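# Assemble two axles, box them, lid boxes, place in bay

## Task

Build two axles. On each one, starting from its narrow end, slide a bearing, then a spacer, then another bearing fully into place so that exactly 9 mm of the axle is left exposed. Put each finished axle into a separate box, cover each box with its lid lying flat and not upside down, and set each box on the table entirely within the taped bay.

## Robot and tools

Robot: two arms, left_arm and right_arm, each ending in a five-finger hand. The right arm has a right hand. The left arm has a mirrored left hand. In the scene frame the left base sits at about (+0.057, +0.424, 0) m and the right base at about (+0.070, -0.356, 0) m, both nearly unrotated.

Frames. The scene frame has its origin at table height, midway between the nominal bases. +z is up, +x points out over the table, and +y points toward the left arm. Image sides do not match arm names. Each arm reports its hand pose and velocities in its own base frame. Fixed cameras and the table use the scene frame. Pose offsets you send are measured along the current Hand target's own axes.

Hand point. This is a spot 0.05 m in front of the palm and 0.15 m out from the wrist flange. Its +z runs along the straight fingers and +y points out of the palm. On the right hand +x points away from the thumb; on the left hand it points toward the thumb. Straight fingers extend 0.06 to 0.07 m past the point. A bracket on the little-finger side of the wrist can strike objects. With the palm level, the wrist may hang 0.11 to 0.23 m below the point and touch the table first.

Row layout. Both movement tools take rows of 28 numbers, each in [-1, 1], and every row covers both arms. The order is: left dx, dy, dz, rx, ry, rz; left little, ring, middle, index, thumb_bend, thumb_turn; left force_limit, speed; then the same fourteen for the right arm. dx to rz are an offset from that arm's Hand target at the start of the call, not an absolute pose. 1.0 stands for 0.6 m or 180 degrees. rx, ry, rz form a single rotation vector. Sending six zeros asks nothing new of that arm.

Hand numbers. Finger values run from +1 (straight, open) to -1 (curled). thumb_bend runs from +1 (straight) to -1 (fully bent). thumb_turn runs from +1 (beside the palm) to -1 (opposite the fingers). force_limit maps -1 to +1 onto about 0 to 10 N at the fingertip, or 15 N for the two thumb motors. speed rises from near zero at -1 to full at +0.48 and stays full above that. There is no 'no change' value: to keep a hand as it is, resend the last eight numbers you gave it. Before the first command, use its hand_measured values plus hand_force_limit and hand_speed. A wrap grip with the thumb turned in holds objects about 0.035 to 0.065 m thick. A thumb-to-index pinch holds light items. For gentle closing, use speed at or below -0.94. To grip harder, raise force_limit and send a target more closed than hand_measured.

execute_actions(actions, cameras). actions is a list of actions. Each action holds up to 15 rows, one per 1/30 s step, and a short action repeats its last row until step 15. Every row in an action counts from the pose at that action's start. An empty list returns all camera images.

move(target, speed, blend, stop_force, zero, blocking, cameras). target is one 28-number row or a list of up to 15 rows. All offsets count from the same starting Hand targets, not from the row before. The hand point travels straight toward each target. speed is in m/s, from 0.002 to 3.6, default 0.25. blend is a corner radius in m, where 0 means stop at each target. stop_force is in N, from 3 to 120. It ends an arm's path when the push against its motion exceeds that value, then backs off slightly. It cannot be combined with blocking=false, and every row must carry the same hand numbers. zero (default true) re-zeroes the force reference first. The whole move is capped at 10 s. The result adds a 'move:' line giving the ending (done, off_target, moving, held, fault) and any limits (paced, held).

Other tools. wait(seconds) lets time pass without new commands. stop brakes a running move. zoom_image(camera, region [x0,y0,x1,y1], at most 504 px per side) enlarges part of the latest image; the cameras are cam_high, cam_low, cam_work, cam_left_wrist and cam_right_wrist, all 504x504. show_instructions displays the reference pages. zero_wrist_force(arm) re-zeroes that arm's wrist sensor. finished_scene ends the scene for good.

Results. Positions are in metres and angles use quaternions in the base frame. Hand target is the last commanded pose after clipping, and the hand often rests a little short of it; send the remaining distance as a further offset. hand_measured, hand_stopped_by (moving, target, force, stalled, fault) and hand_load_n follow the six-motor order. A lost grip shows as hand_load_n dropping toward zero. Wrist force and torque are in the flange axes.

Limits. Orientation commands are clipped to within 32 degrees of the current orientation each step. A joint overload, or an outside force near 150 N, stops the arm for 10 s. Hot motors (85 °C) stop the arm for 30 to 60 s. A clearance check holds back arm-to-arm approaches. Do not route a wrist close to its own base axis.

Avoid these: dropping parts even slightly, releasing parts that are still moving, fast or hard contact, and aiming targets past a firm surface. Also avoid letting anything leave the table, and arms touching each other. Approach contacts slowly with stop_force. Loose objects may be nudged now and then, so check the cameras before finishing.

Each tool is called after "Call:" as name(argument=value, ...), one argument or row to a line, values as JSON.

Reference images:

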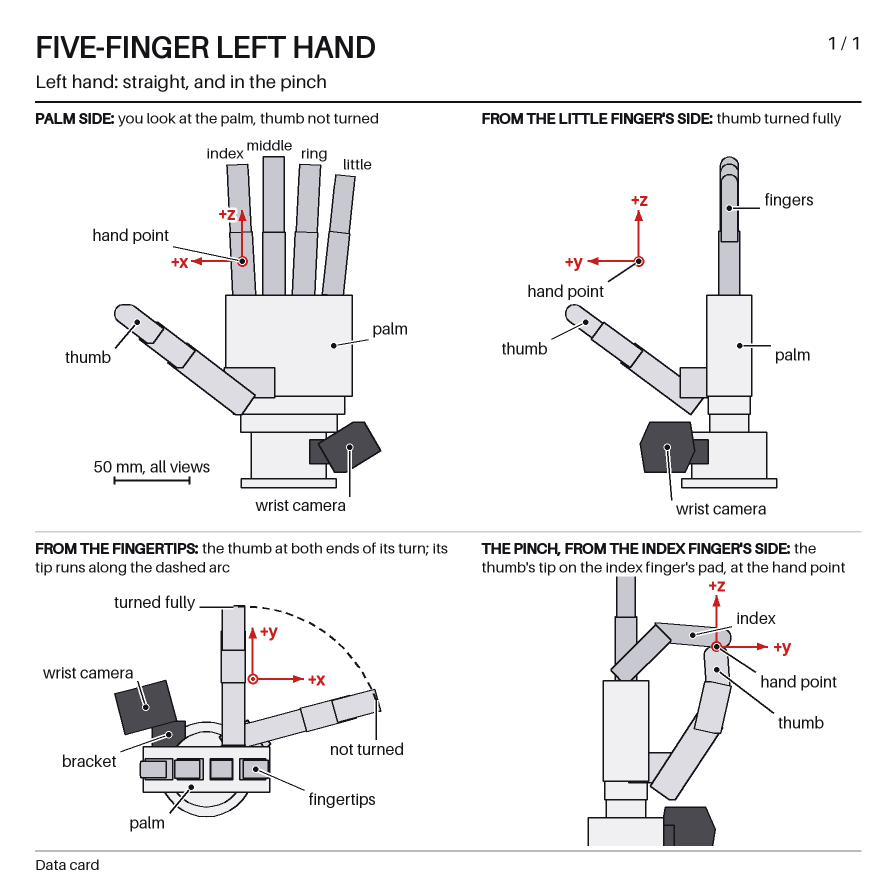

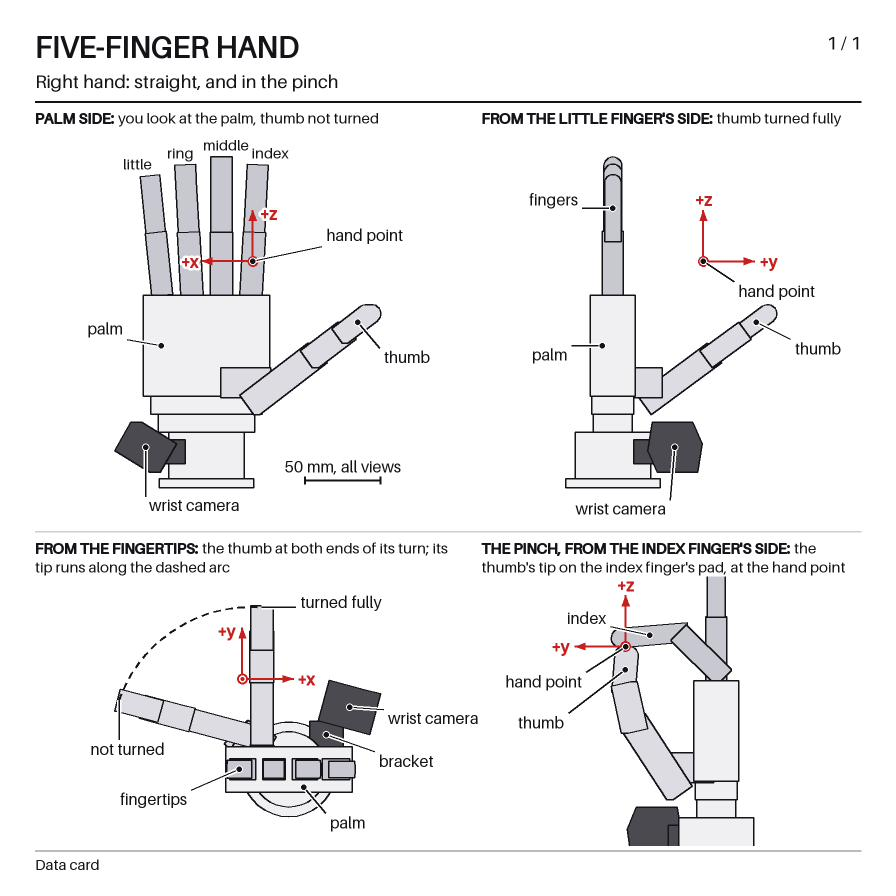

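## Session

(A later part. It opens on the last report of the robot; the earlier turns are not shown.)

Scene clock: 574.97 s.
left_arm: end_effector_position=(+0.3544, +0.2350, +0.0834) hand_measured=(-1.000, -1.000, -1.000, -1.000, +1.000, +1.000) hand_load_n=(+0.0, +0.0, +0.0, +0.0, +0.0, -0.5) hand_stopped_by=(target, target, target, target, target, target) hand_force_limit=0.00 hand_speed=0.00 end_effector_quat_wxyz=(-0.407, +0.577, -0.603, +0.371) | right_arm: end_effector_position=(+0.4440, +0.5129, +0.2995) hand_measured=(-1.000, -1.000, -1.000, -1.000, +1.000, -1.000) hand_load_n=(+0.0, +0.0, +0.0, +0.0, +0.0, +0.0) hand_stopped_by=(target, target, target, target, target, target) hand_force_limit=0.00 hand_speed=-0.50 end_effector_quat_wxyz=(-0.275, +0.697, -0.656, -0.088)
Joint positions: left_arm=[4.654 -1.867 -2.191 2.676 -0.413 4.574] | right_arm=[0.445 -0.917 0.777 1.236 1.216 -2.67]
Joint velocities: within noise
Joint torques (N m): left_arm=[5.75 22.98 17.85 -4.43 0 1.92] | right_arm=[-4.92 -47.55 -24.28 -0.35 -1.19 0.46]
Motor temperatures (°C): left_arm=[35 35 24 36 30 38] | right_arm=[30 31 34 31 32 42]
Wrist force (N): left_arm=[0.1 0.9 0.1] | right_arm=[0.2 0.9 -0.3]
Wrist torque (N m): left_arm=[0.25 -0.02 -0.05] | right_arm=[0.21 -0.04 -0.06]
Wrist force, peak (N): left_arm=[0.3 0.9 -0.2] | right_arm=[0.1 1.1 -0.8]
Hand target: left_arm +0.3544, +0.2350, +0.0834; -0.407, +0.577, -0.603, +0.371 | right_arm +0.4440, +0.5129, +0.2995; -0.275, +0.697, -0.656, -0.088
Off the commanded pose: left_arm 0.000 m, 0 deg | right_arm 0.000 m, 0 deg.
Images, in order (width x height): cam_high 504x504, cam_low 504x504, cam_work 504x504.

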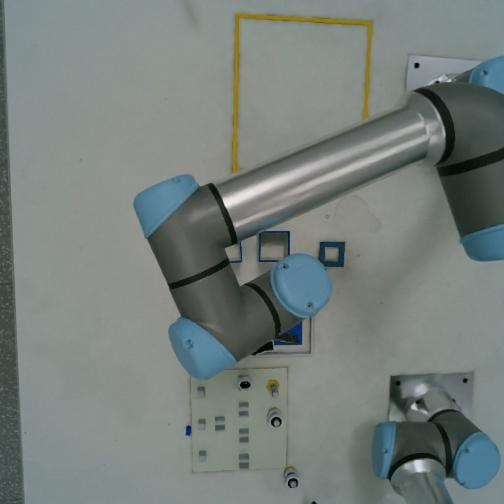

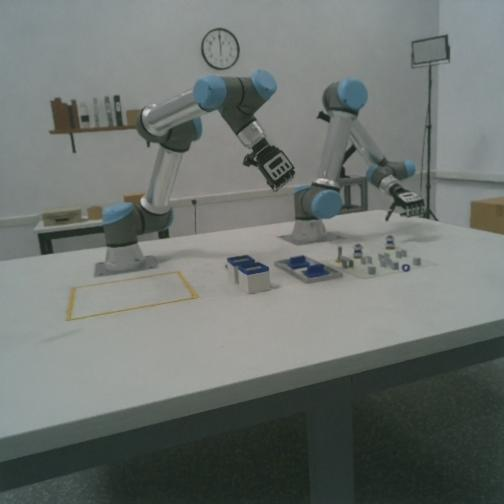

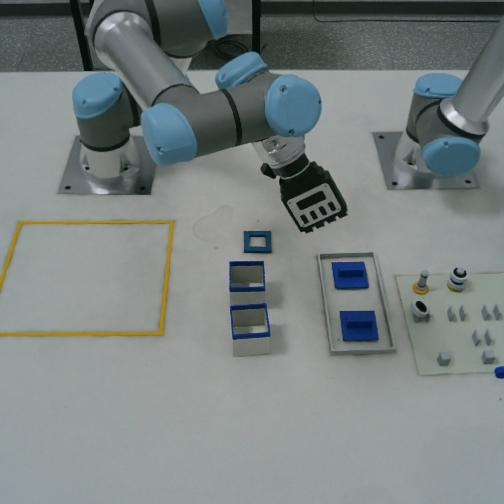

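Call:
move(
  target=[0,0,0,0,0,0,-1,-1,-1,-1,1,1,0,0, 0.5487,-0.0457,-0.425,-0.0207,0.1605,-0.0397,-1,-1,-1,-1,1,-1,0,-0.5],
  speed=0.3,
  cameras=["cam_high","cam_right_wrist","cam_work"],
)

Scene clock: 580.33 s.
left_arm: end_effector_position=(+0.3544, +0.2350, +0.0834) hand_measured=(-1.000, -1.000, -1.000, -1.000, +1.000, +1.000) hand_load_n=(+0.0, +0.0, +0.0, +0.0, +0.0, -0.5) hand_stopped_by=(target, target, target, target, target, target) hand_force_limit=0.00 hand_speed=0.00 end_effector_quat_wxyz=(-0.407, +0.577, -0.603, +0.371) | right_arm: end_effector_position=(+0.4502, +0.1002, +0.3604) hand_measured=(-1.000, -1.000, -1.000, -1.000, +1.000, -1.000) hand_load_n=(+0.0, +0.0, +0.0, +0.0, +0.0, +0.0) hand_stopped_by=(target, target, target, target, target, target) hand_force_limit=0.00 hand_speed=-0.50 end_effector_quat_wxyz=(-0.085, +0.745, -0.657, +0.085)
Joint positions: left_arm=[4.655 -1.867 -2.191 2.676 -0.413 4.574] | right_arm=[-0.135 -1.205 0.994 1.546 1.524 -3.396]
Joint torques (N m): left_arm=[6.03 12.72 17.01 -4.52 -0.05 1.96] | right_arm=[-5.81 -20.82 -9.42 0.44 -0.31 -0.93]
Wrist force (N): left_arm=[0.2 0.8 0.0] | right_arm=[0.3 0.5 -0.4]
Wrist torque (N m): left_arm=[0.24 -0.04 -0.04] | right_arm=[0.16 -0.05 -0.05]
Wrist force, peak (N): left_arm=[0.1 1.2 0.0] | right_arm=[2.4 0.7 -1.2]
Hand target: left_arm +0.3544, +0.2350, +0.0834; -0.407, +0.577, -0.603, +0.371 | right_arm +0.4502, +0.1001, +0.3603; -0.085, +0.745, -0.657, +0.085
Off the commanded pose: left_arm 0.000 m, 0 deg | right_arm 0.000 m, 0 deg.
move: done
cam_right_wrist: T_world_to_cam=[[-0.90879, -0.3401, -0.24174, 0.53397], [-0.41635, 0.77729, 0.47166, -0.06948], [0.02749, 0.52929, -0.848, 0.35442]] pos_world=[0.44659, 0.04801, 0.4624]
Images, in order (width x height): cam_high 504x504, cam_work 504x504, cam_right_wrist 504x504.

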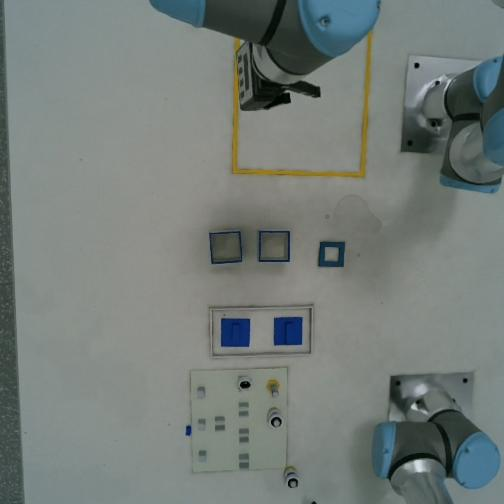

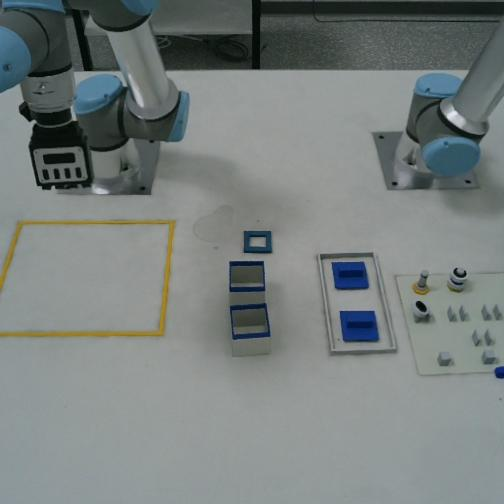

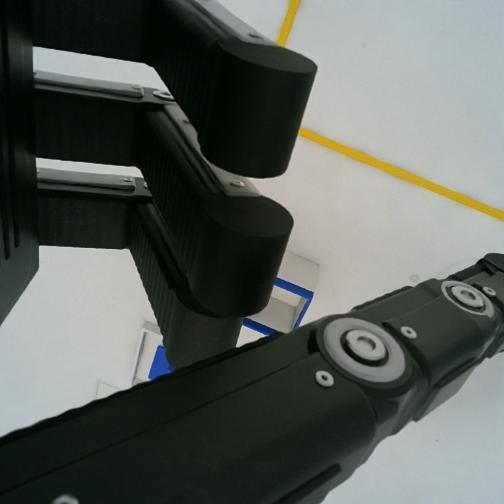

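Call:
zoom_image(
  camera="cam_high",
  region=[190, 210, 360, 370],
)

Call:
zoom_image(
  camera="cam_work",
  region=[210, 220, 400, 370],
)

Scaled by 2.965 from the camera's image (finer frame: 720x720).

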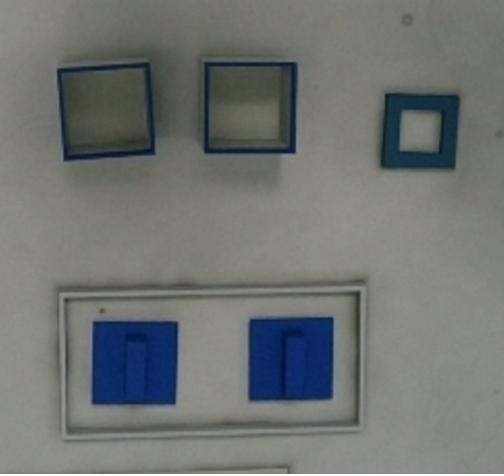

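Scaled by 2.653 from the camera's image (finer frame: 720x720).

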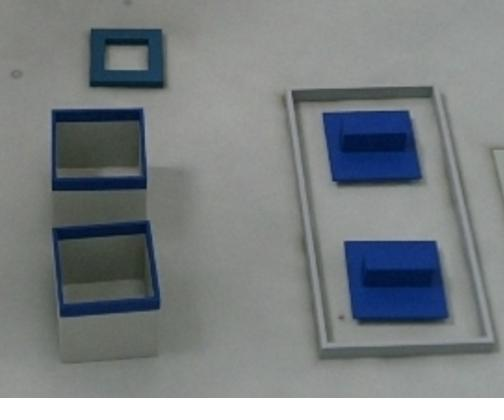

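Call:
zoom_image(
  camera="cam_high",
  region=[205, 225, 295, 265],
)

Call:
zoom_image(
  camera="cam_high",
  region=[210, 305, 310, 355],
)

Call:
zoom_image(
  camera="cam_low",
  region=[220, 245, 350, 300],
)

Scaled by 5.600 from the camera's image (finer frame: 720x720).

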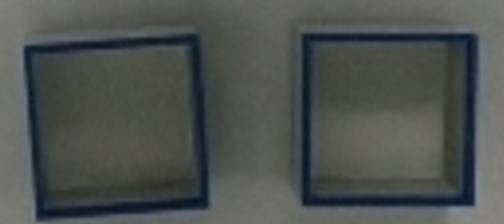

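Scaled by 5.040 from the camera's image (finer frame: 720x720).

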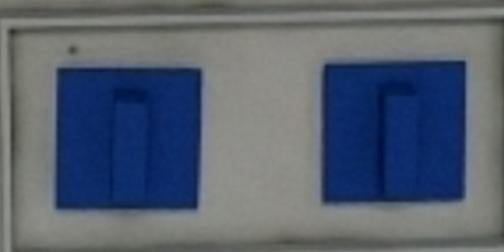

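This scene's latest camera images include none from cam_low. They are from: cam_high, cam_work, cam_right_wrist. cam_low's image comes with the result of a call that names it in "cameras".

Call:
wait(
  seconds=0.1,
  cameras=["cam_low","cam_work","cam_high"],
)

Call:
zoom_image(
  camera="cam_low",
  region=[215, 245, 345, 300],
)

Call:
zoom_image(
  camera="cam_work",
  region=[220, 250, 290, 365],
)

Scene clock: 581.53 s.
left_arm: end_effector_position=(+0.3544, +0.2350, +0.0834) hand_measured=(-1.000, -1.000, -1.000, -1.000, +1.000, +1.000) hand_load_n=(+0.0, +0.0, +0.0, +0.0, +0.0, -0.5) hand_stopped_by=(target, target, target, target, target, target) hand_force_limit=0.00 hand_speed=0.00 end_effector_quat_wxyz=(-0.407, +0.577, -0.603, +0.371) | right_arm: end_effector_position=(+0.4502, +0.1001, +0.3603) hand_measured=(-1.000, -1.000, -1.000, -1.000, +1.000, -1.000) hand_load_n=(+0.0, +0.0, +0.0, +0.0, +0.0, +0.0) hand_stopped_by=(target, target, target, target, target, target) hand_force_limit=0.00 hand_speed=-0.50 end_effector_quat_wxyz=(-0.085, +0.745, -0.657, +0.085)
Joint positions: left_arm=[4.655 -1.867 -2.191 2.676 -0.413 4.574] | right_arm=[-0.135 -1.205 0.994 1.546 1.524 -3.396]
Joint torques (N m): left_arm=[6.12 12.22 17.35 -4.47 -0.01 1.97] | right_arm=[-7.62 -20.88 -9.3 1.23 1.67 -1.59]
Wrist force (N): left_arm=[0.2 0.9 0.1] | right_arm=[0.4 0.4 -0.6]
Wrist torque (N m): left_arm=[0.25 -0.04 -0.04] | right_arm=[0.15 -0.04 -0.05]
Wrist force, peak (N): left_arm=[0.0 1.1 -0.1] | right_arm=[0.6 0.7 -1.1]
Hand target: left_arm +0.3544, +0.2350, +0.0834; -0.407, +0.577, -0.603, +0.371 | right_arm +0.4502, +0.1001, +0.3603; -0.085, +0.745, -0.657, +0.085
Off the commanded pose: left_arm 0.000 m, 0 deg | right_arm 0.000 m, 0 deg.
wait: 0.10 s; at rest from the start
Images, in order (width x height): cam_high 504x504, cam_low 504x504, cam_work 504x504.

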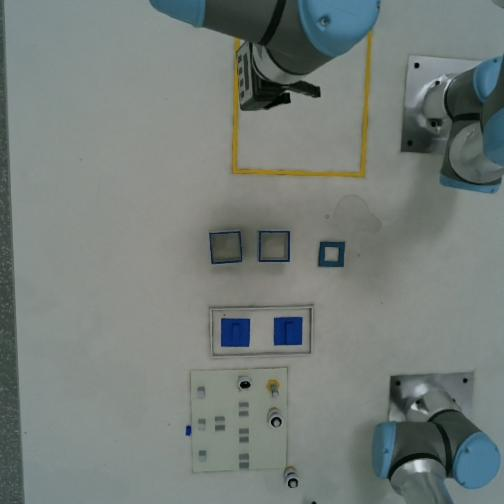

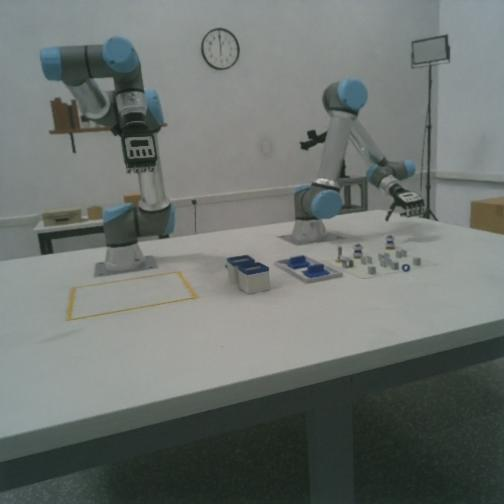

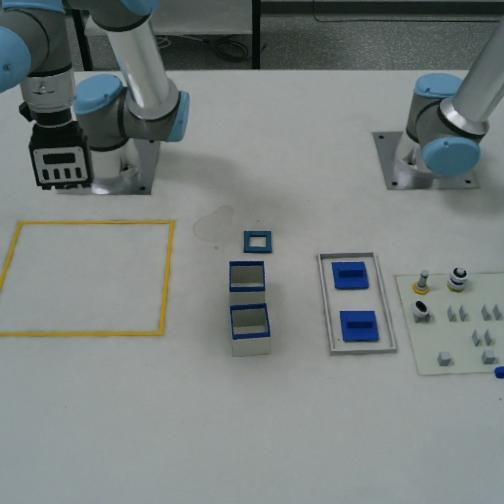

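Scaled by 3.877 from the camera's image (finer frame: 720x720).

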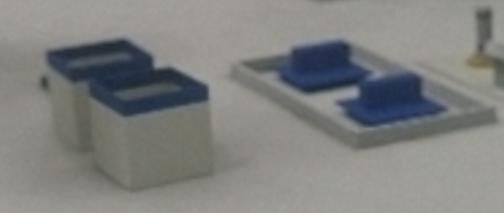

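Scaled by 4.383 from the camera's image (finer frame: 720x720).

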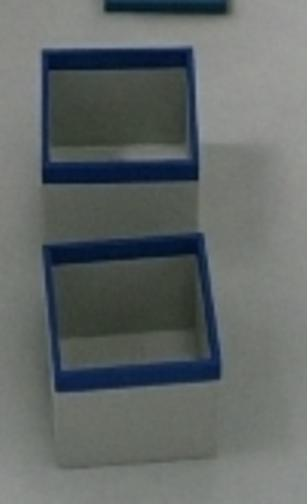

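Call:
move(
  target=[0,0,0,0,0,0,-1,-1,-1,-1,1,1,0,0, 0.2807,0.0472,0.0443,0.0204,-0.1608,0.0397,-1,-1,-1,-1,1,-1,0,-0.5],
  speed=0.3,
  cameras=["cam_right_wrist"],
)

Scene clock: 584.03 s.
left_arm: end_effector_position=(+0.3544, +0.2350, +0.0834) hand_measured=(-1.000, -1.000, -1.000, -1.000, +1.000, +1.000) hand_load_n=(+0.0, +0.0, +0.0, +0.0, +0.0, +0.0) hand_stopped_by=(target, target, target, target, target, target) hand_force_limit=0.00 hand_speed=0.00 end_effector_quat_wxyz=(-0.407, +0.577, -0.603, +0.371) | right_arm: end_effector_position=(+0.4500, -0.0701, +0.3303) hand_measured=(-1.000, -1.000, -1.000, -1.000, +1.000, -1.000) hand_load_n=(+0.5, +0.0, +0.0, +0.0, +0.0, +0.0) hand_stopped_by=(target, target, target, target, target, target) hand_force_limit=0.00 hand_speed=-0.50 end_effector_quat_wxyz=(-0.275, +0.697, -0.656, -0.088)
Joint positions: left_arm=[4.655 -1.867 -2.191 2.676 -0.413 4.574] | right_arm=[-0.724 -1.101 1.15 1.703 1.011 -3.979]
Joint torques (N m): left_arm=[6 12.47 17.07 -4.49 0.1 1.94] | right_arm=[-7.55 -34.68 -8.65 3.03 -2.01 -1.67]
Wrist force (N): left_arm=[0.2 0.7 -0.1] | right_arm=[0.3 0.7 -0.5]
Wrist torque (N m): left_arm=[0.24 -0.03 -0.04] | right_arm=[0.15 -0.07 -0.05]
Wrist force, peak (N): left_arm=[0.3 1.1 0.0] | right_arm=[2.7 1.1 -0.8]
Hand target: left_arm +0.3544, +0.2350, +0.0834; -0.407, +0.577, -0.603, +0.371 | right_arm +0.4500, -0.0701, +0.3303; -0.275, +0.697, -0.656, -0.088
Off the commanded pose: left_arm 0.000 m, 0 deg | right_arm 0.000 m, 0 deg.
move: done
cam_right_wrist: T_world_to_cam=[[-0.90898, -0.17375, -0.37891, 0.52558], [-0.41597, 0.43714, 0.79742, -0.05458], [0.02709, 0.88245, -0.46963, 0.31903]] pos_world=[0.44639, -0.16635, 0.3925]

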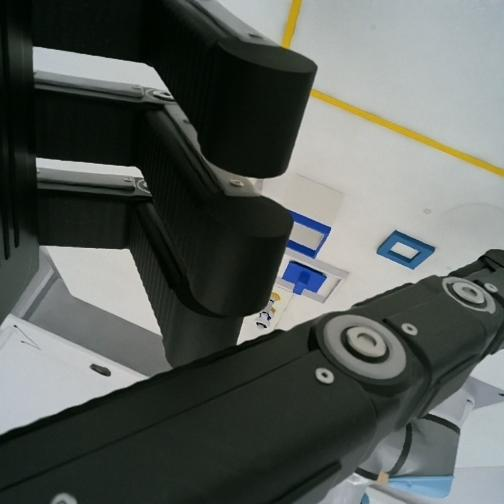

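Call:
move(
  target=[0,0,0,0,0,0,-1,-1,-1,-1,1,1,0,0, -0.0857,-0.0513,0.1862,0,0,0,-1,-1,-1,-1,1,-1,0,-0.5],
  speed=0.3,
  cameras=["cam_right_wrist"],
)

Call:
zoom_image(
  camera="cam_right_wrist",
  region=[280, 170, 440, 330],
)

Scene clock: 585.13 s.
left_arm: end_effector_position=(+0.3544, +0.2350, +0.0834) hand_measured=(-1.000, -1.000, -1.000, -1.000, +1.000, +1.000) hand_load_n=(+0.0, +0.0, +0.0, +0.0, +0.0, +0.0) hand_stopped_by=(target, target, target, target, target, target) hand_force_limit=0.00 hand_speed=0.00 end_effector_quat_wxyz=(-0.407, +0.577, -0.603, +0.371) | right_arm: end_effector_position=(+0.4998, +0.0298, +0.2703) hand_measured=(-1.000, -1.000, -1.000, -1.000, +1.000, -1.000) hand_load_n=(+0.0, +0.0, +0.0, +0.0, +0.0, +0.0) hand_stopped_by=(target, target, target, target, target, target) hand_force_limit=0.00 hand_speed=-0.50 end_effector_quat_wxyz=(-0.275, +0.697, -0.656, -0.089)
Joint positions: left_arm=[4.655 -1.867 -2.191 2.676 -0.413 4.574] | right_arm=[-0.5 -1.052 1.193 1.467 0.986 -3.714]
Joint torques (N m): left_arm=[6.12 12.35 16.98 -4.46 0.16 1.89] | right_arm=[4.12 -47.13 -8.22 1.12 0.69 0.97]
Wrist force (N): left_arm=[0.2 0.7 0.0] | right_arm=[0.2 1.2 -0.5]
Wrist torque (N m): left_arm=[0.22 -0.04 -0.03] | right_arm=[0.25 -0.05 0.03]
Wrist force, peak (N): left_arm=[0.4 1.0 -0.1] | right_arm=[1.4 1.5 -2.5]
Hand target: left_arm +0.3544, +0.2350, +0.0834; -0.407, +0.577, -0.603, +0.371 | right_arm +0.4998, +0.0298, +0.2702; -0.275, +0.697, -0.656, -0.088
Off the commanded pose: left_arm 0.000 m, 0 deg | right_arm 0.000 m, 0 deg.
move: done
cam_right_wrist: T_world_to_cam=[[-0.90902, -0.17365, -0.37885, 0.56548], [-0.41587, 0.43684, 0.79763, -0.02983], [0.02699, 0.88262, -0.46931, 0.20131]] pos_world=[0.49619, -0.06645, 0.3325]

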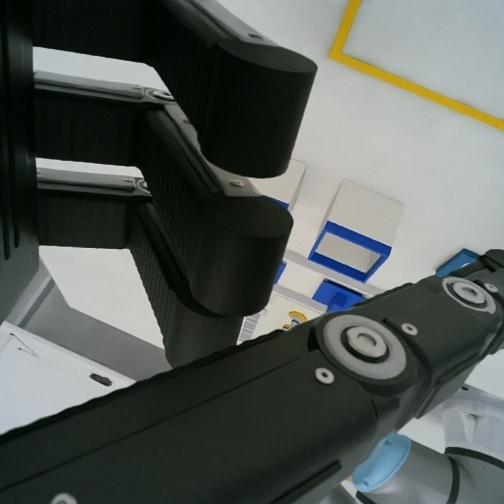

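Scaled by 3.150 from the camera's image (finer frame: 720x720).

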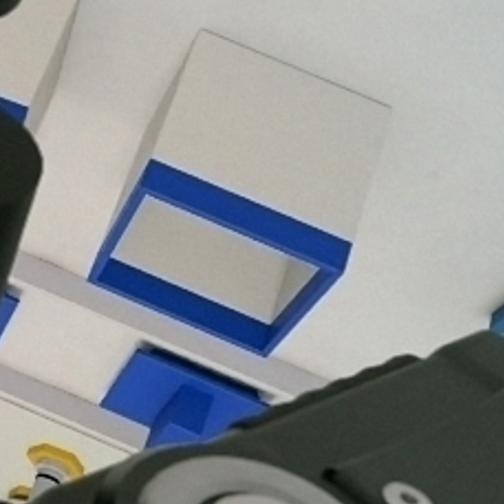

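Call:
wait(
  seconds=0.1,
  cameras=["cam_left_wrist"],
)

Call:
zoom_image(
  camera="cam_left_wrist",
  region=[110, 374, 290, 494],
)

Scene clock: 589.13 s.
left_arm: end_effector_position=(+0.3544, +0.2350, +0.0834) hand_measured=(-1.000, -1.000, -1.000, -1.000, +1.000, +1.000) hand_load_n=(+0.0, +0.0, +0.5, +0.0, +0.0, -0.5) hand_stopped_by=(target, target, target, target, target, target) hand_force_limit=0.00 hand_speed=0.00 end_effector_quat_wxyz=(-0.407, +0.577, -0.603, +0.371) | right_arm: end_effector_position=(+0.4998, +0.0298, +0.2702) hand_measured=(-1.000, -1.000, -1.000, -1.000, +1.000, -1.000) hand_load_n=(+0.0, +0.0, +0.0, +0.0, +0.0, +0.0) hand_stopped_by=(target, target, target, target, target, target) hand_force_limit=0.00 hand_speed=-0.50 end_effector_quat_wxyz=(-0.275, +0.697, -0.656, -0.088)
Joint positions: left_arm=[4.655 -1.867 -2.191 2.676 -0.413 4.574] | right_arm=[-0.5 -1.052 1.193 1.467 0.986 -3.713]
Joint torques (N m): left_arm=[5.75 12.67 17.42 -4.43 0.17 1.86] | right_arm=[5 -49.27 -9.34 0.49 -2.21 1.16]
Wrist force (N): left_arm=[0.2 0.6 0.1] | right_arm=[0.3 1.0 -0.5]
Wrist torque (N m): left_arm=[0.20 -0.03 -0.03] | right_arm=[0.23 -0.08 0.04]
Wrist force, peak (N): left_arm=[0.0 1.1 -0.2] | right_arm=[0.4 1.2 -0.6]
Hand target: left_arm +0.3544, +0.2350, +0.0834; -0.407, +0.577, -0.603, +0.371 | right_arm +0.4998, +0.0298, +0.2702; -0.275, +0.697, -0.656, -0.088
Off the commanded pose: left_arm 0.000 m, 0 deg | right_arm 0.000 m, 0 deg.
wait: 0.10 s; at rest from the start
cam_left_wrist: T_world_to_cam=[[0.38242, -0.29923, 0.8742, -0.13663], [-0.5415, -0.83919, -0.05036, 0.39432], [0.74869, -0.45411, -0.48295, -0.00029]] pos_world=[0.26599, 0.28989, 0.13916]

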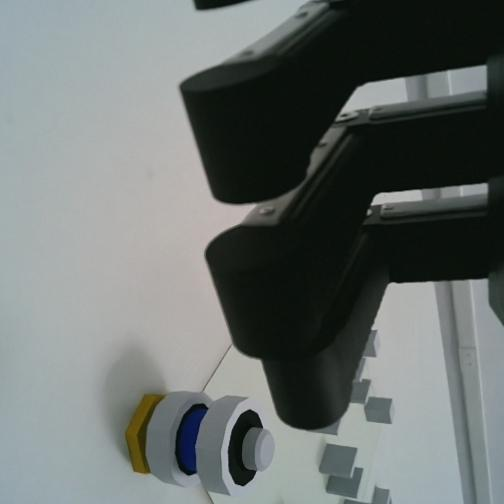

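Scaled by 2.800 from the camera's image (finer frame: 720x720).

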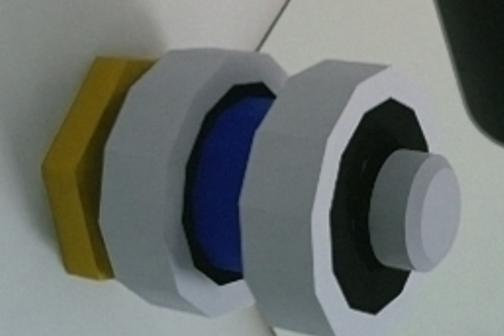

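Call:
move(
  target=[
    [0.131,-0.129,0.0,0,0,0,-1,-1,-1,-1,1,1,0,0, -0.27,0.035,0.086,0,0,0,-1,-1,-1,-1,1,-1,0,-0.5],
    [0.4417,-0.088,0.0658,0,0,0,1,1,1,0.07,0.42,-1,-0.2,0, -0.54,0.0705,0.1725,0,0,0,-1,-1,-1,-1,1,-1,0,-0.5],
  ],
  speed=0.3,
  blend=[0.04,0],
  cameras=["cam_right_wrist"],
)

Scene clock: 596.43 s.
left_arm: end_effector_position=(+0.4109, -0.0317, +0.0997) hand_measured=(+1.000, +1.000, +1.000, +0.070, +0.420, -1.000) hand_load_n=(+0.0, +0.0, +0.0, +0.0, +0.0, +0.0) hand_stopped_by=(target, target, target, target, target, target) hand_force_limit=-0.20 hand_speed=0.00 end_effector_quat_wxyz=(-0.407, +0.577, -0.603, +0.371) | right_arm: end_effector_position=(+0.4438, +0.3628, +0.3295) hand_measured=(-1.000, -1.000, -1.000, -1.000, +1.000, -1.000) hand_load_n=(+0.0, +0.0, +0.0, +0.0, +0.0, +0.0) hand_stopped_by=(target, target, target, target, target, target) hand_force_limit=0.00 hand_speed=-0.50 end_effector_quat_wxyz=(-0.275, +0.697, -0.656, -0.089)
Joint positions: left_arm=[3.8 -1.293 -2.468 3.272 -0.995 3.492] | right_arm=[0.167 -1.142 1.076 1.273 1.101 -2.947]
Joint torques (N m): left_arm=[-7.73 19.57 9.61 2.04 -0.98 -1.93] | right_arm=[5.67 -45.91 -24.7 0 -0.93 1.17]
Wrist force (N): left_arm=[-0.1 0.8 0.2] | right_arm=[0.3 0.4 -0.8]
Wrist torque (N m): left_arm=[0.22 0.04 -0.27] | right_arm=[0.15 -0.01 -0.04]
Wrist force, peak (N): left_arm=[2.0 0.9 0.1] | right_arm=[2.7 0.4 -1.1]
Hand target: left_arm +0.4109, -0.0317, +0.0997; -0.407, +0.577, -0.603, +0.371 | right_arm +0.4438, +0.3628, +0.3295; -0.275, +0.697, -0.656, -0.088
Off the commanded pose: left_arm 0.000 m, 0 deg | right_arm 0.000 m, 0 deg.
move: done
cam_right_wrist: T_world_to_cam=[[-0.90903, -0.17358, -0.37887, 0.59481], [-0.41585, 0.43692, 0.7976, -0.24582], [0.02709, 0.8826, -0.46935, -0.06333]] pos_world=[0.44019, 0.26655, 0.3917]

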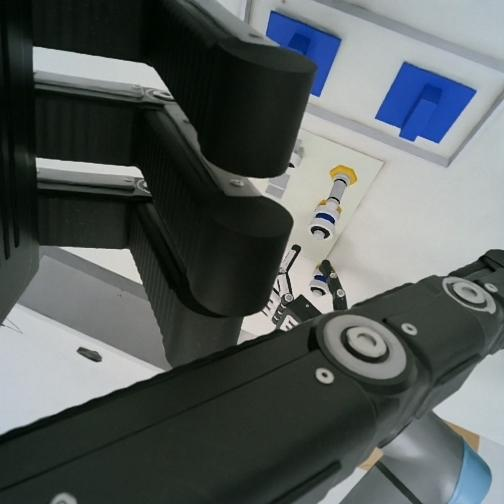

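Call:
zoom_image(
  camera="cam_right_wrist",
  region=[270, 160, 370, 320],
)

Scaled by 3.150 from the camera's image (finer frame: 720x720).

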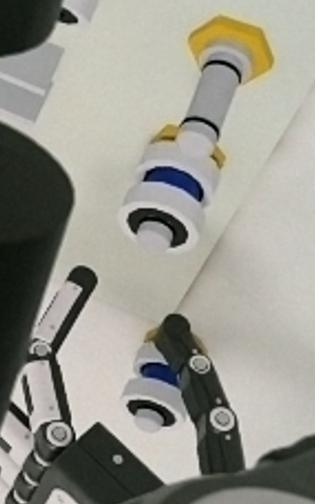

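Call:
move(
  target=[0,0,0,0,0,0,1,1,1,0.07,0.42,-1,-0.2,0, -0.1923,0.0167,0.1663,0,0,0,-1,-1,-1,-1,1,-1,0,-0.5],
  speed=0.3,
  cameras=["cam_right_wrist"],
)

Call:
zoom_image(
  camera="cam_right_wrist",
  region=[270, 160, 390, 340],
)

Scene clock: 598.10 s.
left_arm: end_effector_position=(+0.4109, -0.0317, +0.0997) hand_measured=(+1.000, +1.000, +1.000, +0.070, +0.420, -1.000) hand_load_n=(+0.0, +0.0, +0.0, +0.0, +0.0, +0.0) hand_stopped_by=(target, target, target, target, target, target) hand_force_limit=-0.20 hand_speed=0.00 end_effector_quat_wxyz=(-0.407, +0.577, -0.603, +0.371) | right_arm: end_effector_position=(+0.4436, +0.5126, +0.2995) hand_measured=(-1.000, -1.000, -1.000, -1.000, +1.000, -1.000) hand_load_n=(+0.0, +0.0, +0.0, +0.5, -0.5, +0.0) hand_stopped_by=(target, target, target, target, target, target) hand_force_limit=0.00 hand_speed=-0.50 end_effector_quat_wxyz=(-0.275, +0.697, -0.656, -0.089)
Joint positions: left_arm=[3.8 -1.293 -2.468 3.272 -0.995 3.492] | right_arm=[0.445 -0.919 0.779 1.235 1.215 -2.67]
Joint torques (N m): left_arm=[-8.3 19.22 10.1 2.04 -0.83 -1.93] | right_arm=[4.76 -41.65 -25.34 -0.01 -1.86 1.22]
Wrist force (N): left_arm=[-0.2 0.8 0.1] | right_arm=[0.1 0.8 -0.7]
Wrist torque (N m): left_arm=[0.21 0.05 -0.28] | right_arm=[0.20 -0.04 -0.01]
Wrist force, peak (N): left_arm=[0.1 1.0 -0.1] | right_arm=[2.0 0.2 -1.7]
Hand target: left_arm +0.4109, -0.0317, +0.0997; -0.407, +0.577, -0.603, +0.371 | right_arm +0.4436, +0.5126, +0.2995; -0.275, +0.697, -0.656, -0.088
Off the commanded pose: left_arm 0.000 m, 0 deg | right_arm 0.000 m, 0 deg.
move: done
cam_right_wrist: T_world_to_cam=[[-0.90903, -0.17366, -0.37883, 0.60929], [-0.41586, 0.43688, 0.79762, -0.28742], [0.02699, 0.8826, -0.46935, -0.20958]] pos_world=[0.43999, 0.41635, 0.3617]

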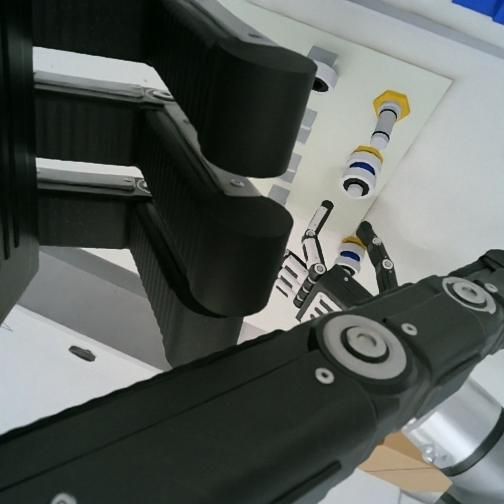

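Scaled by 2.800 from the camera's image (finer frame: 720x720).

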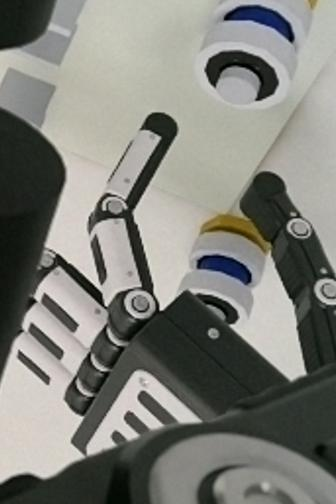

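Call:
zoom_image(
  camera="cam_right_wrist",
  region=[325, 135, 405, 215],
)

Scaled by 6.300 from the camera's image (finer frame: 720x720).

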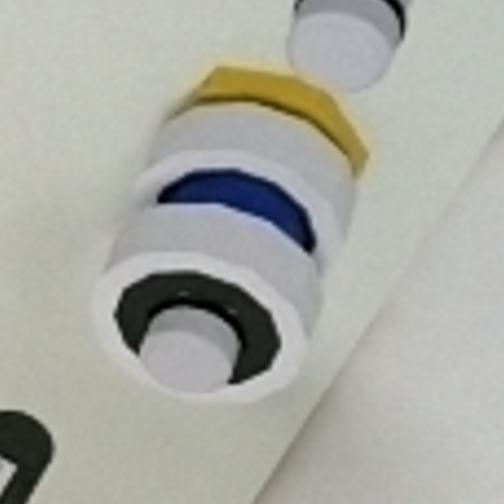

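Call:
move(
  target=[0.005,0.0413,0.0285,0,0,0,1,1,1,0.07,0.42,-1,-0.2,0, 0,0,0,0,0,0,-1,-1,-1,-1,1,-1,0,-0.5],
  speed=0.1,
  cameras=["cam_right_wrist","cam_left_wrist"],
)

Call:
zoom_image(
  camera="cam_right_wrist",
  region=[310, 135, 410, 235],
)

Scene clock: 599.87 s.
left_arm: end_effector_position=(+0.4168, -0.0329, +0.0700) hand_measured=(+1.000, +1.000, +1.000, +0.070, +0.420, -1.000) hand_load_n=(+0.0, -0.5, +0.0, +0.0, +0.0, +0.0) hand_stopped_by=(target, target, target, target, target, target) hand_force_limit=-0.20 hand_speed=0.00 end_effector_quat_wxyz=(-0.407, +0.577, -0.603, +0.371) | right_arm: end_effector_position=(+0.4436, +0.5127, +0.2995) hand_measured=(-1.000, -1.000, -1.000, -1.000, +1.000, -1.000) hand_load_n=(+0.0, +0.0, +0.0, +0.0, +0.0, +0.0) hand_stopped_by=(target, target, target, target, target, target) hand_force_limit=0.00 hand_speed=-0.50 end_effector_quat_wxyz=(-0.275, +0.697, -0.656, -0.089)
Joint positions: left_arm=[3.772 -1.385 -2.502 3.406 -1.02 3.476] | right_arm=[0.445 -0.919 0.779 1.235 1.215 -2.67]
Joint torques (N m): left_arm=[8.68 15.75 21.78 -0.43 2.12 1.92] | right_arm=[5.59 -32.69 -24.9 2.18 0.65 1.32]
Wrist force (N): left_arm=[0.0 0.7 0.0] | right_arm=[0.1 0.8 -0.6]
Wrist torque (N m): left_arm=[0.21 0.00 -0.06] | right_arm=[0.20 -0.04 -0.01]
Wrist force, peak (N): left_arm=[0.1 1.9 0.4] | right_arm=[0.3 0.9 -0.8]
Hand target: left_arm +0.4169, -0.0328, +0.0700; -0.407, +0.577, -0.603, +0.371 | right_arm +0.4436, +0.5126, +0.2995; -0.275, +0.697, -0.656, -0.088
Off the commanded pose: left_arm 0.000 m, 0 deg | right_arm 0.000 m, 0 deg.
move: done
cam_left_wrist: T_world_to_cam=[[0.38257, -0.29901, 0.87421, -0.22896], [-0.5415, -0.83921, -0.05007, 0.20252], [0.74861, -0.45423, -0.48297, -0.17504]] pos_world=[0.32829, 0.02199, 0.12576]
cam_right_wrist: T_world_to_cam=[[-0.90903, -0.17358, -0.37887, 0.60928], [-0.41585, 0.43692, 0.7976, -0.28747], [0.02709, 0.8826, -0.46935, -0.20971]] pos_world=[0.43999, 0.41645, 0.3617]
Images, in order (width x height): cam_left_wrist 504x504, cam_right_wrist 504x504.

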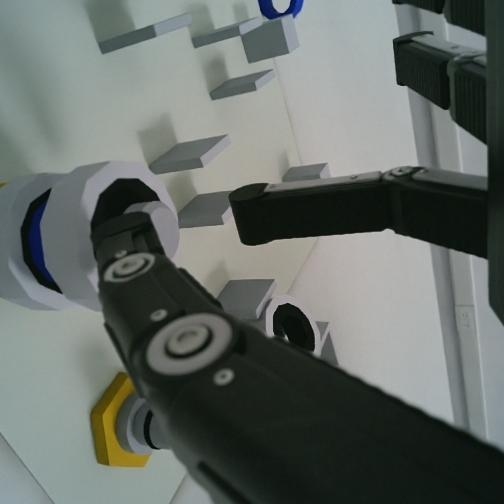

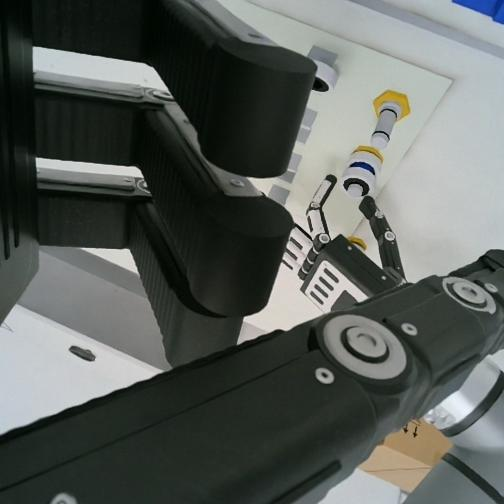

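Scaled by 5.040 from the camera's image (finer frame: 720x720).

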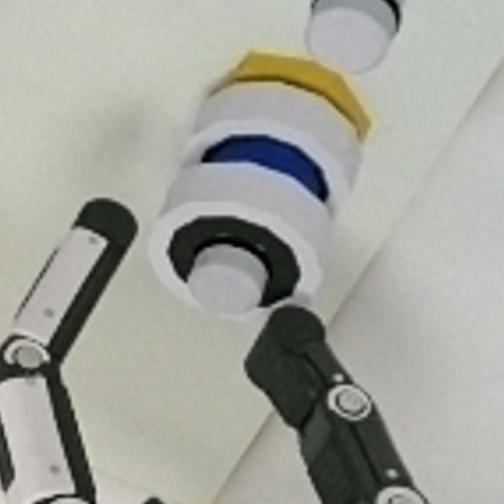

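Call:
move(
  target=[-0.0022,0.0001,0.0001,0,0,0,1,1,1,0.07,0.3,-1,-0.2,0, 0,0,0,0,0,0,-1,-1,-1,-1,1,-1,0,-0.5],
  speed=0.05,
)

Call:
move(
  target=[0.0010,0.0168,0.0072,0,0,0,1,1,1,0.07,0.3,-1,-0.2,0, 0,0,0,0,0,0,-1,-1,-1,-1,1,-1,0,-0.5],
  speed=0.01,
  stop_force=5,
  cameras=["cam_right_wrist","cam_left_wrist"],
)

Call:
zoom_image(
  camera="cam_right_wrist",
  region=[310, 135, 410, 235],
)

Scene clock: 601.77 s.
left_arm: end_effector_position=(+0.4169, -0.0314, +0.0700) hand_measured=(+1.000, +1.000, +1.000, +0.070, +0.300, -1.000) hand_load_n=(+0.0, +0.0, -0.5, +0.5, +0.0, +0.0) hand_stopped_by=(target, target, target, target, target, target) hand_force_limit=-0.20 hand_speed=0.00 end_effector_quat_wxyz=(-0.407, +0.577, -0.603, +0.371) | right_arm: end_effector_position=(+0.4436, +0.5126, +0.2995) hand_measured=(-1.000, -1.000, -1.000, -1.000, +1.000, -1.000) hand_load_n=(+0.0, +0.5, +0.0, +0.0, +0.0, +0.0) hand_stopped_by=(target, target, target, target, target, target) hand_force_limit=0.00 hand_speed=-0.50 end_effector_quat_wxyz=(-0.275, +0.697, -0.656, -0.088)
Joint positions: left_arm=[3.778 -1.386 -2.502 3.405 -1.014 3.48] | right_arm=[0.445 -0.919 0.779 1.235 1.215 -2.67]
Joint torques (N m): left_arm=[-8.4 -5 18.8 -2.02 -1.03 -1.96] | right_arm=[7.27 -31.73 -25.68 2.09 0.96 1.04]
Wrist force (N): left_arm=[0.0 0.9 0.0] | right_arm=[0.1 0.8 -0.9]
Wrist torque (N m): left_arm=[0.23 0.01 -0.26] | right_arm=[0.22 -0.02 -0.01]
Wrist force, peak (N): left_arm=[0.1 1.1 0.1] | right_arm=[0.1 1.0 -0.9]
Hand target: left_arm +0.4169, -0.0315, +0.0700; -0.407, +0.577, -0.603, +0.371 | right_arm +0.4436, +0.5126, +0.2995; -0.275, +0.697, -0.656, -0.088
Off the commanded pose: left_arm 0.000 m, 0 deg | right_arm 0.000 m, 0 deg.
move: done

Scene clock: 604.00 s.
left_arm: end_effector_position=(+0.4169, -0.0314, +0.0590) hand_measured=(+1.000, +1.000, +1.000, +0.070, +0.300, -1.000) hand_load_n=(+0.0, -0.5, +0.0, +0.0, +0.0, +0.0) hand_stopped_by=(target, target, target, target, target, target) hand_force_limit=-0.20 hand_speed=0.00 end_effector_quat_wxyz=(-0.407, +0.577, -0.603, +0.371) | right_arm: end_effector_position=(+0.4436, +0.5126, +0.2995) hand_measured=(-1.000, -1.000, -1.000, -1.000, +1.000, -1.000) hand_load_n=(+0.0, +0.0, +0.0, +0.0, +0.0, +0.0) hand_stopped_by=(target, target, target, target, target, target) hand_force_limit=0.00 hand_speed=-0.50 end_effector_quat_wxyz=(-0.275, +0.697, -0.656, -0.088)
Joint positions: left_arm=[3.779 -1.416 -2.518 3.451 -1.014 3.48] | right_arm=[0.445 -0.919 0.779 1.235 1.215 -2.67]
Joint torques (N m): left_arm=[6.04 23.07 21.75 -2.64 1.44 1.58] | right_arm=[5.58 -32.09 -24.97 2.12 0.82 1.27]
Wrist force (N): left_arm=[0.0 0.9 -0.1] | right_arm=[0.0 0.6 -0.7]
Wrist torque (N m): left_arm=[0.24 0.00 -0.25] | right_arm=[0.19 -0.01 -0.03]
Wrist force, peak (N): left_arm=[0.0 1.2 -0.1] | right_arm=[0.3 1.0 -1.0]
Hand target: left_arm +0.4169, -0.0314, +0.0590; -0.407, +0.577, -0.603, +0.371 | right_arm +0.4436, +0.5126, +0.2995; -0.275, +0.697, -0.656, -0.088
Off the commanded pose: left_arm 0.000 m, 0 deg | right_arm 0.000 m, 0 deg.
move: done
cam_left_wrist: T_world_to_cam=[[0.38242, -0.29923, 0.8742, -0.21887], [-0.5415, -0.83919, -0.05036, 0.20332], [0.74869, -0.45411, -0.48295, -0.17977]] pos_world=[0.32839, 0.02349, 0.11476]
cam_right_wrist: T_world_to_cam=[[-0.90903, -0.17358, -0.37887, 0.60928], [-0.41585, 0.43692, 0.7976, -0.28747], [0.02709, 0.8826, -0.46935, -0.20971]] pos_world=[0.43999, 0.41645, 0.3617]
Images, in order (width x height): cam_left_wrist 504x504, cam_right_wrist 504x504.

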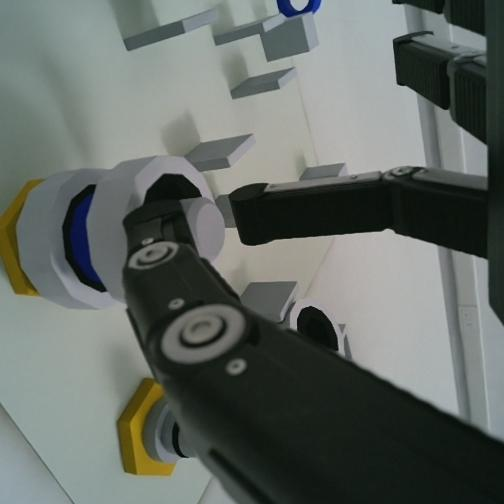

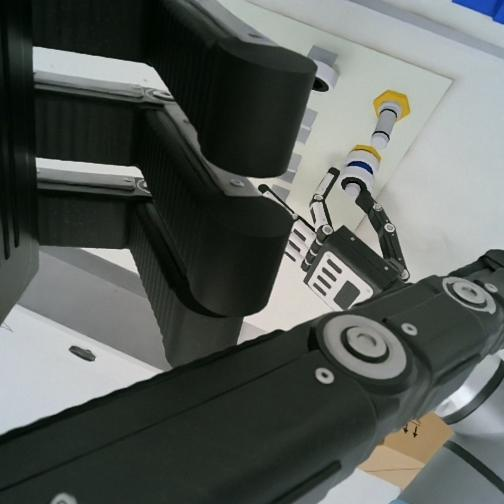

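Scaled by 5.040 from the camera's image (finer frame: 720x720).

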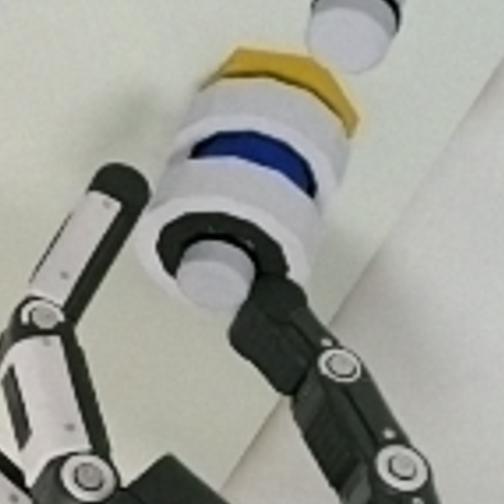

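Call:
move(
  target=[0.0050,0.0000,-0.0027,0,0,0,1,1,1,0.07,0.3,-1,-0.2,-0.85, 0,0,0,0,0,0,-1,-1,-1,-1,1,-1,0,-0.5],
  speed=0.03,
)

Call:
move(
  target=[0,0,0,0,0,0,1,1,1,-0.35,0.3,-1,-0.2,-0.85, 0,0,0,0,0,0,-1,-1,-1,-1,1,-1,0,-0.5],
  speed=0.05,
  cameras=["cam_right_wrist","cam_left_wrist"],
)

Call:
zoom_image(
  camera="cam_right_wrist",
  region=[310, 135, 410, 235],
)

Scene clock: 605.03 s.
left_arm: end_effector_position=(+0.4153, -0.0345, +0.0595) hand_measured=(+1.000, +1.000, +1.000, +0.070, +0.300, -1.000) hand_load_n=(+0.0, +0.0, +0.0, +0.0, +0.0, +0.0) hand_stopped_by=(target, target, target, target, target, target) hand_force_limit=-0.20 hand_speed=-0.85 end_effector_quat_wxyz=(-0.407, +0.577, -0.603, +0.371) | right_arm: end_effector_position=(+0.4436, +0.5126, +0.2995) hand_measured=(-1.000, -1.000, -1.000, -1.000, +1.000, -1.000) hand_load_n=(+0.0, +0.0, +0.0, +0.0, +0.0, +0.0) hand_stopped_by=(target, target, target, target, target, target) hand_force_limit=0.00 hand_speed=-0.50 end_effector_quat_wxyz=(-0.275, +0.697, -0.656, -0.088)
Joint positions: left_arm=[3.769 -1.409 -2.521 3.45 -1.023 3.475] | right_arm=[0.445 -0.919 0.779 1.235 1.215 -2.67]
Joint torques (N m): left_arm=[8.66 -4.76 20.24 -1.07 2.1 2.25] | right_arm=[5.59 -32.31 -25.39 2.05 0.74 1.21]
Wrist force (N): left_arm=[0.0 0.8 0.0] | right_arm=[0.2 0.8 -0.4]
Wrist torque (N m): left_arm=[0.21 0.01 -0.07] | right_arm=[0.20 -0.05 0.00]
Wrist force, peak (N): left_arm=[-0.3 1.2 -0.1] | right_arm=[0.2 0.8 -1.0]
Hand target: left_arm +0.4154, -0.0344, +0.0595; -0.407, +0.577, -0.603, +0.371 | right_arm +0.4436, +0.5126, +0.2995; -0.275, +0.697, -0.656, -0.088
Off the commanded pose: left_arm 0.000 m, 0 deg | right_arm 0.000 m, 0 deg.
move: done

Scene clock: 606.30 s.
left_arm: end_effector_position=(+0.4154, -0.0344, +0.0595) hand_measured=(+1.000, +1.000, +1.000, -0.350, +0.300, -1.000) hand_load_n=(+0.0, +0.0, +0.0, +1.0, +0.5, +0.0) hand_stopped_by=(target, target, target, target, target, target) hand_force_limit=-0.20 hand_speed=-0.85 end_effector_quat_wxyz=(-0.407, +0.577, -0.603, +0.371) | right_arm: end_effector_position=(+0.4436, +0.5126, +0.2995) hand_measured=(-1.000, -1.000, -1.000, -1.000, +1.000, -1.000) hand_load_n=(+0.0, +0.0, +0.0, +0.0, +0.0, +0.0) hand_stopped_by=(target, target, target, target, target, target) hand_force_limit=0.00 hand_speed=-0.50 end_effector_quat_wxyz=(-0.275, +0.697, -0.656, -0.088)
Joint positions: left_arm=[3.769 -1.409 -2.521 3.45 -1.023 3.475] | right_arm=[0.445 -0.919 0.779 1.235 1.215 -2.67]
Joint torques (N m): left_arm=[8.19 -4.76 21.44 1.82 1.53 2.23] | right_arm=[5.06 -31.96 -25.87 2.03 0.75 1.15]
Wrist force (N): left_arm=[0.0 0.8 -0.1] | right_arm=[0.2 0.9 -0.3]
Wrist torque (N m): left_arm=[0.22 0.00 -0.09] | right_arm=[0.21 -0.05 0.00]
Wrist force, peak (N): left_arm=[0.3 1.0 0.1] | right_arm=[-0.1 1.1 -0.9]
Hand target: left_arm +0.4154, -0.0344, +0.0595; -0.407, +0.577, -0.603, +0.371 | right_arm +0.4436, +0.5126, +0.2995; -0.275, +0.697, -0.656, -0.088
Off the commanded pose: left_arm 0.000 m, 0 deg | right_arm 0.000 m, 0 deg.
move: done
cam_left_wrist: T_world_to_cam=[[0.38242, -0.29923, 0.8742, -0.21967], [-0.5415, -0.83919, -0.05036, 0.19993], [0.74869, -0.45411, -0.48295, -0.17982]] pos_world=[0.32689, 0.02039, 0.11526]
cam_right_wrist: T_world_to_cam=[[-0.90903, -0.17358, -0.37887, 0.60928], [-0.41585, 0.43692, 0.7976, -0.28747], [0.02709, 0.8826, -0.46935, -0.20971]] pos_world=[0.43999, 0.41645, 0.3617]
Images, in order (width x height): cam_left_wrist 504x504, cam_right_wrist 504x504.

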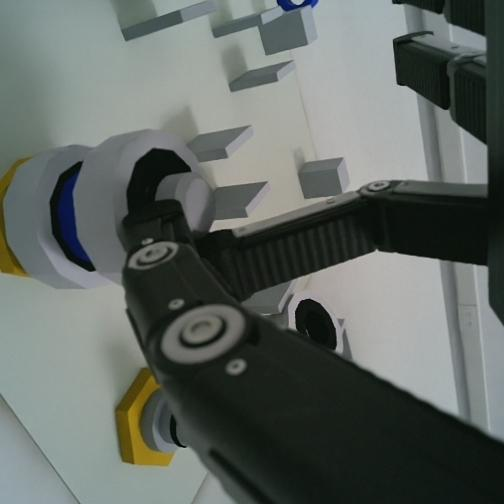

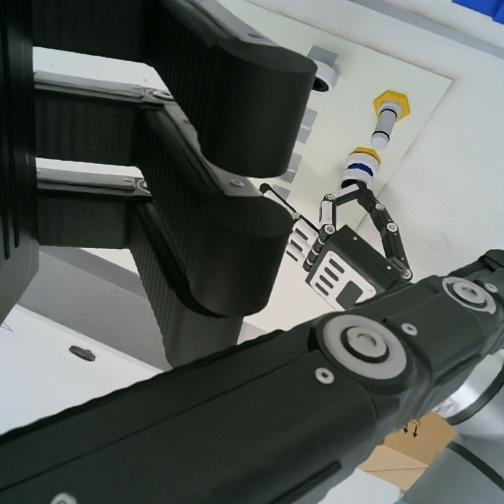

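Scaled by 5.040 from the camera's image (finer frame: 720x720).

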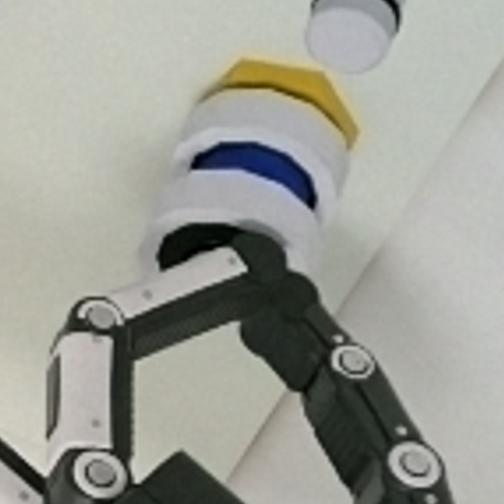

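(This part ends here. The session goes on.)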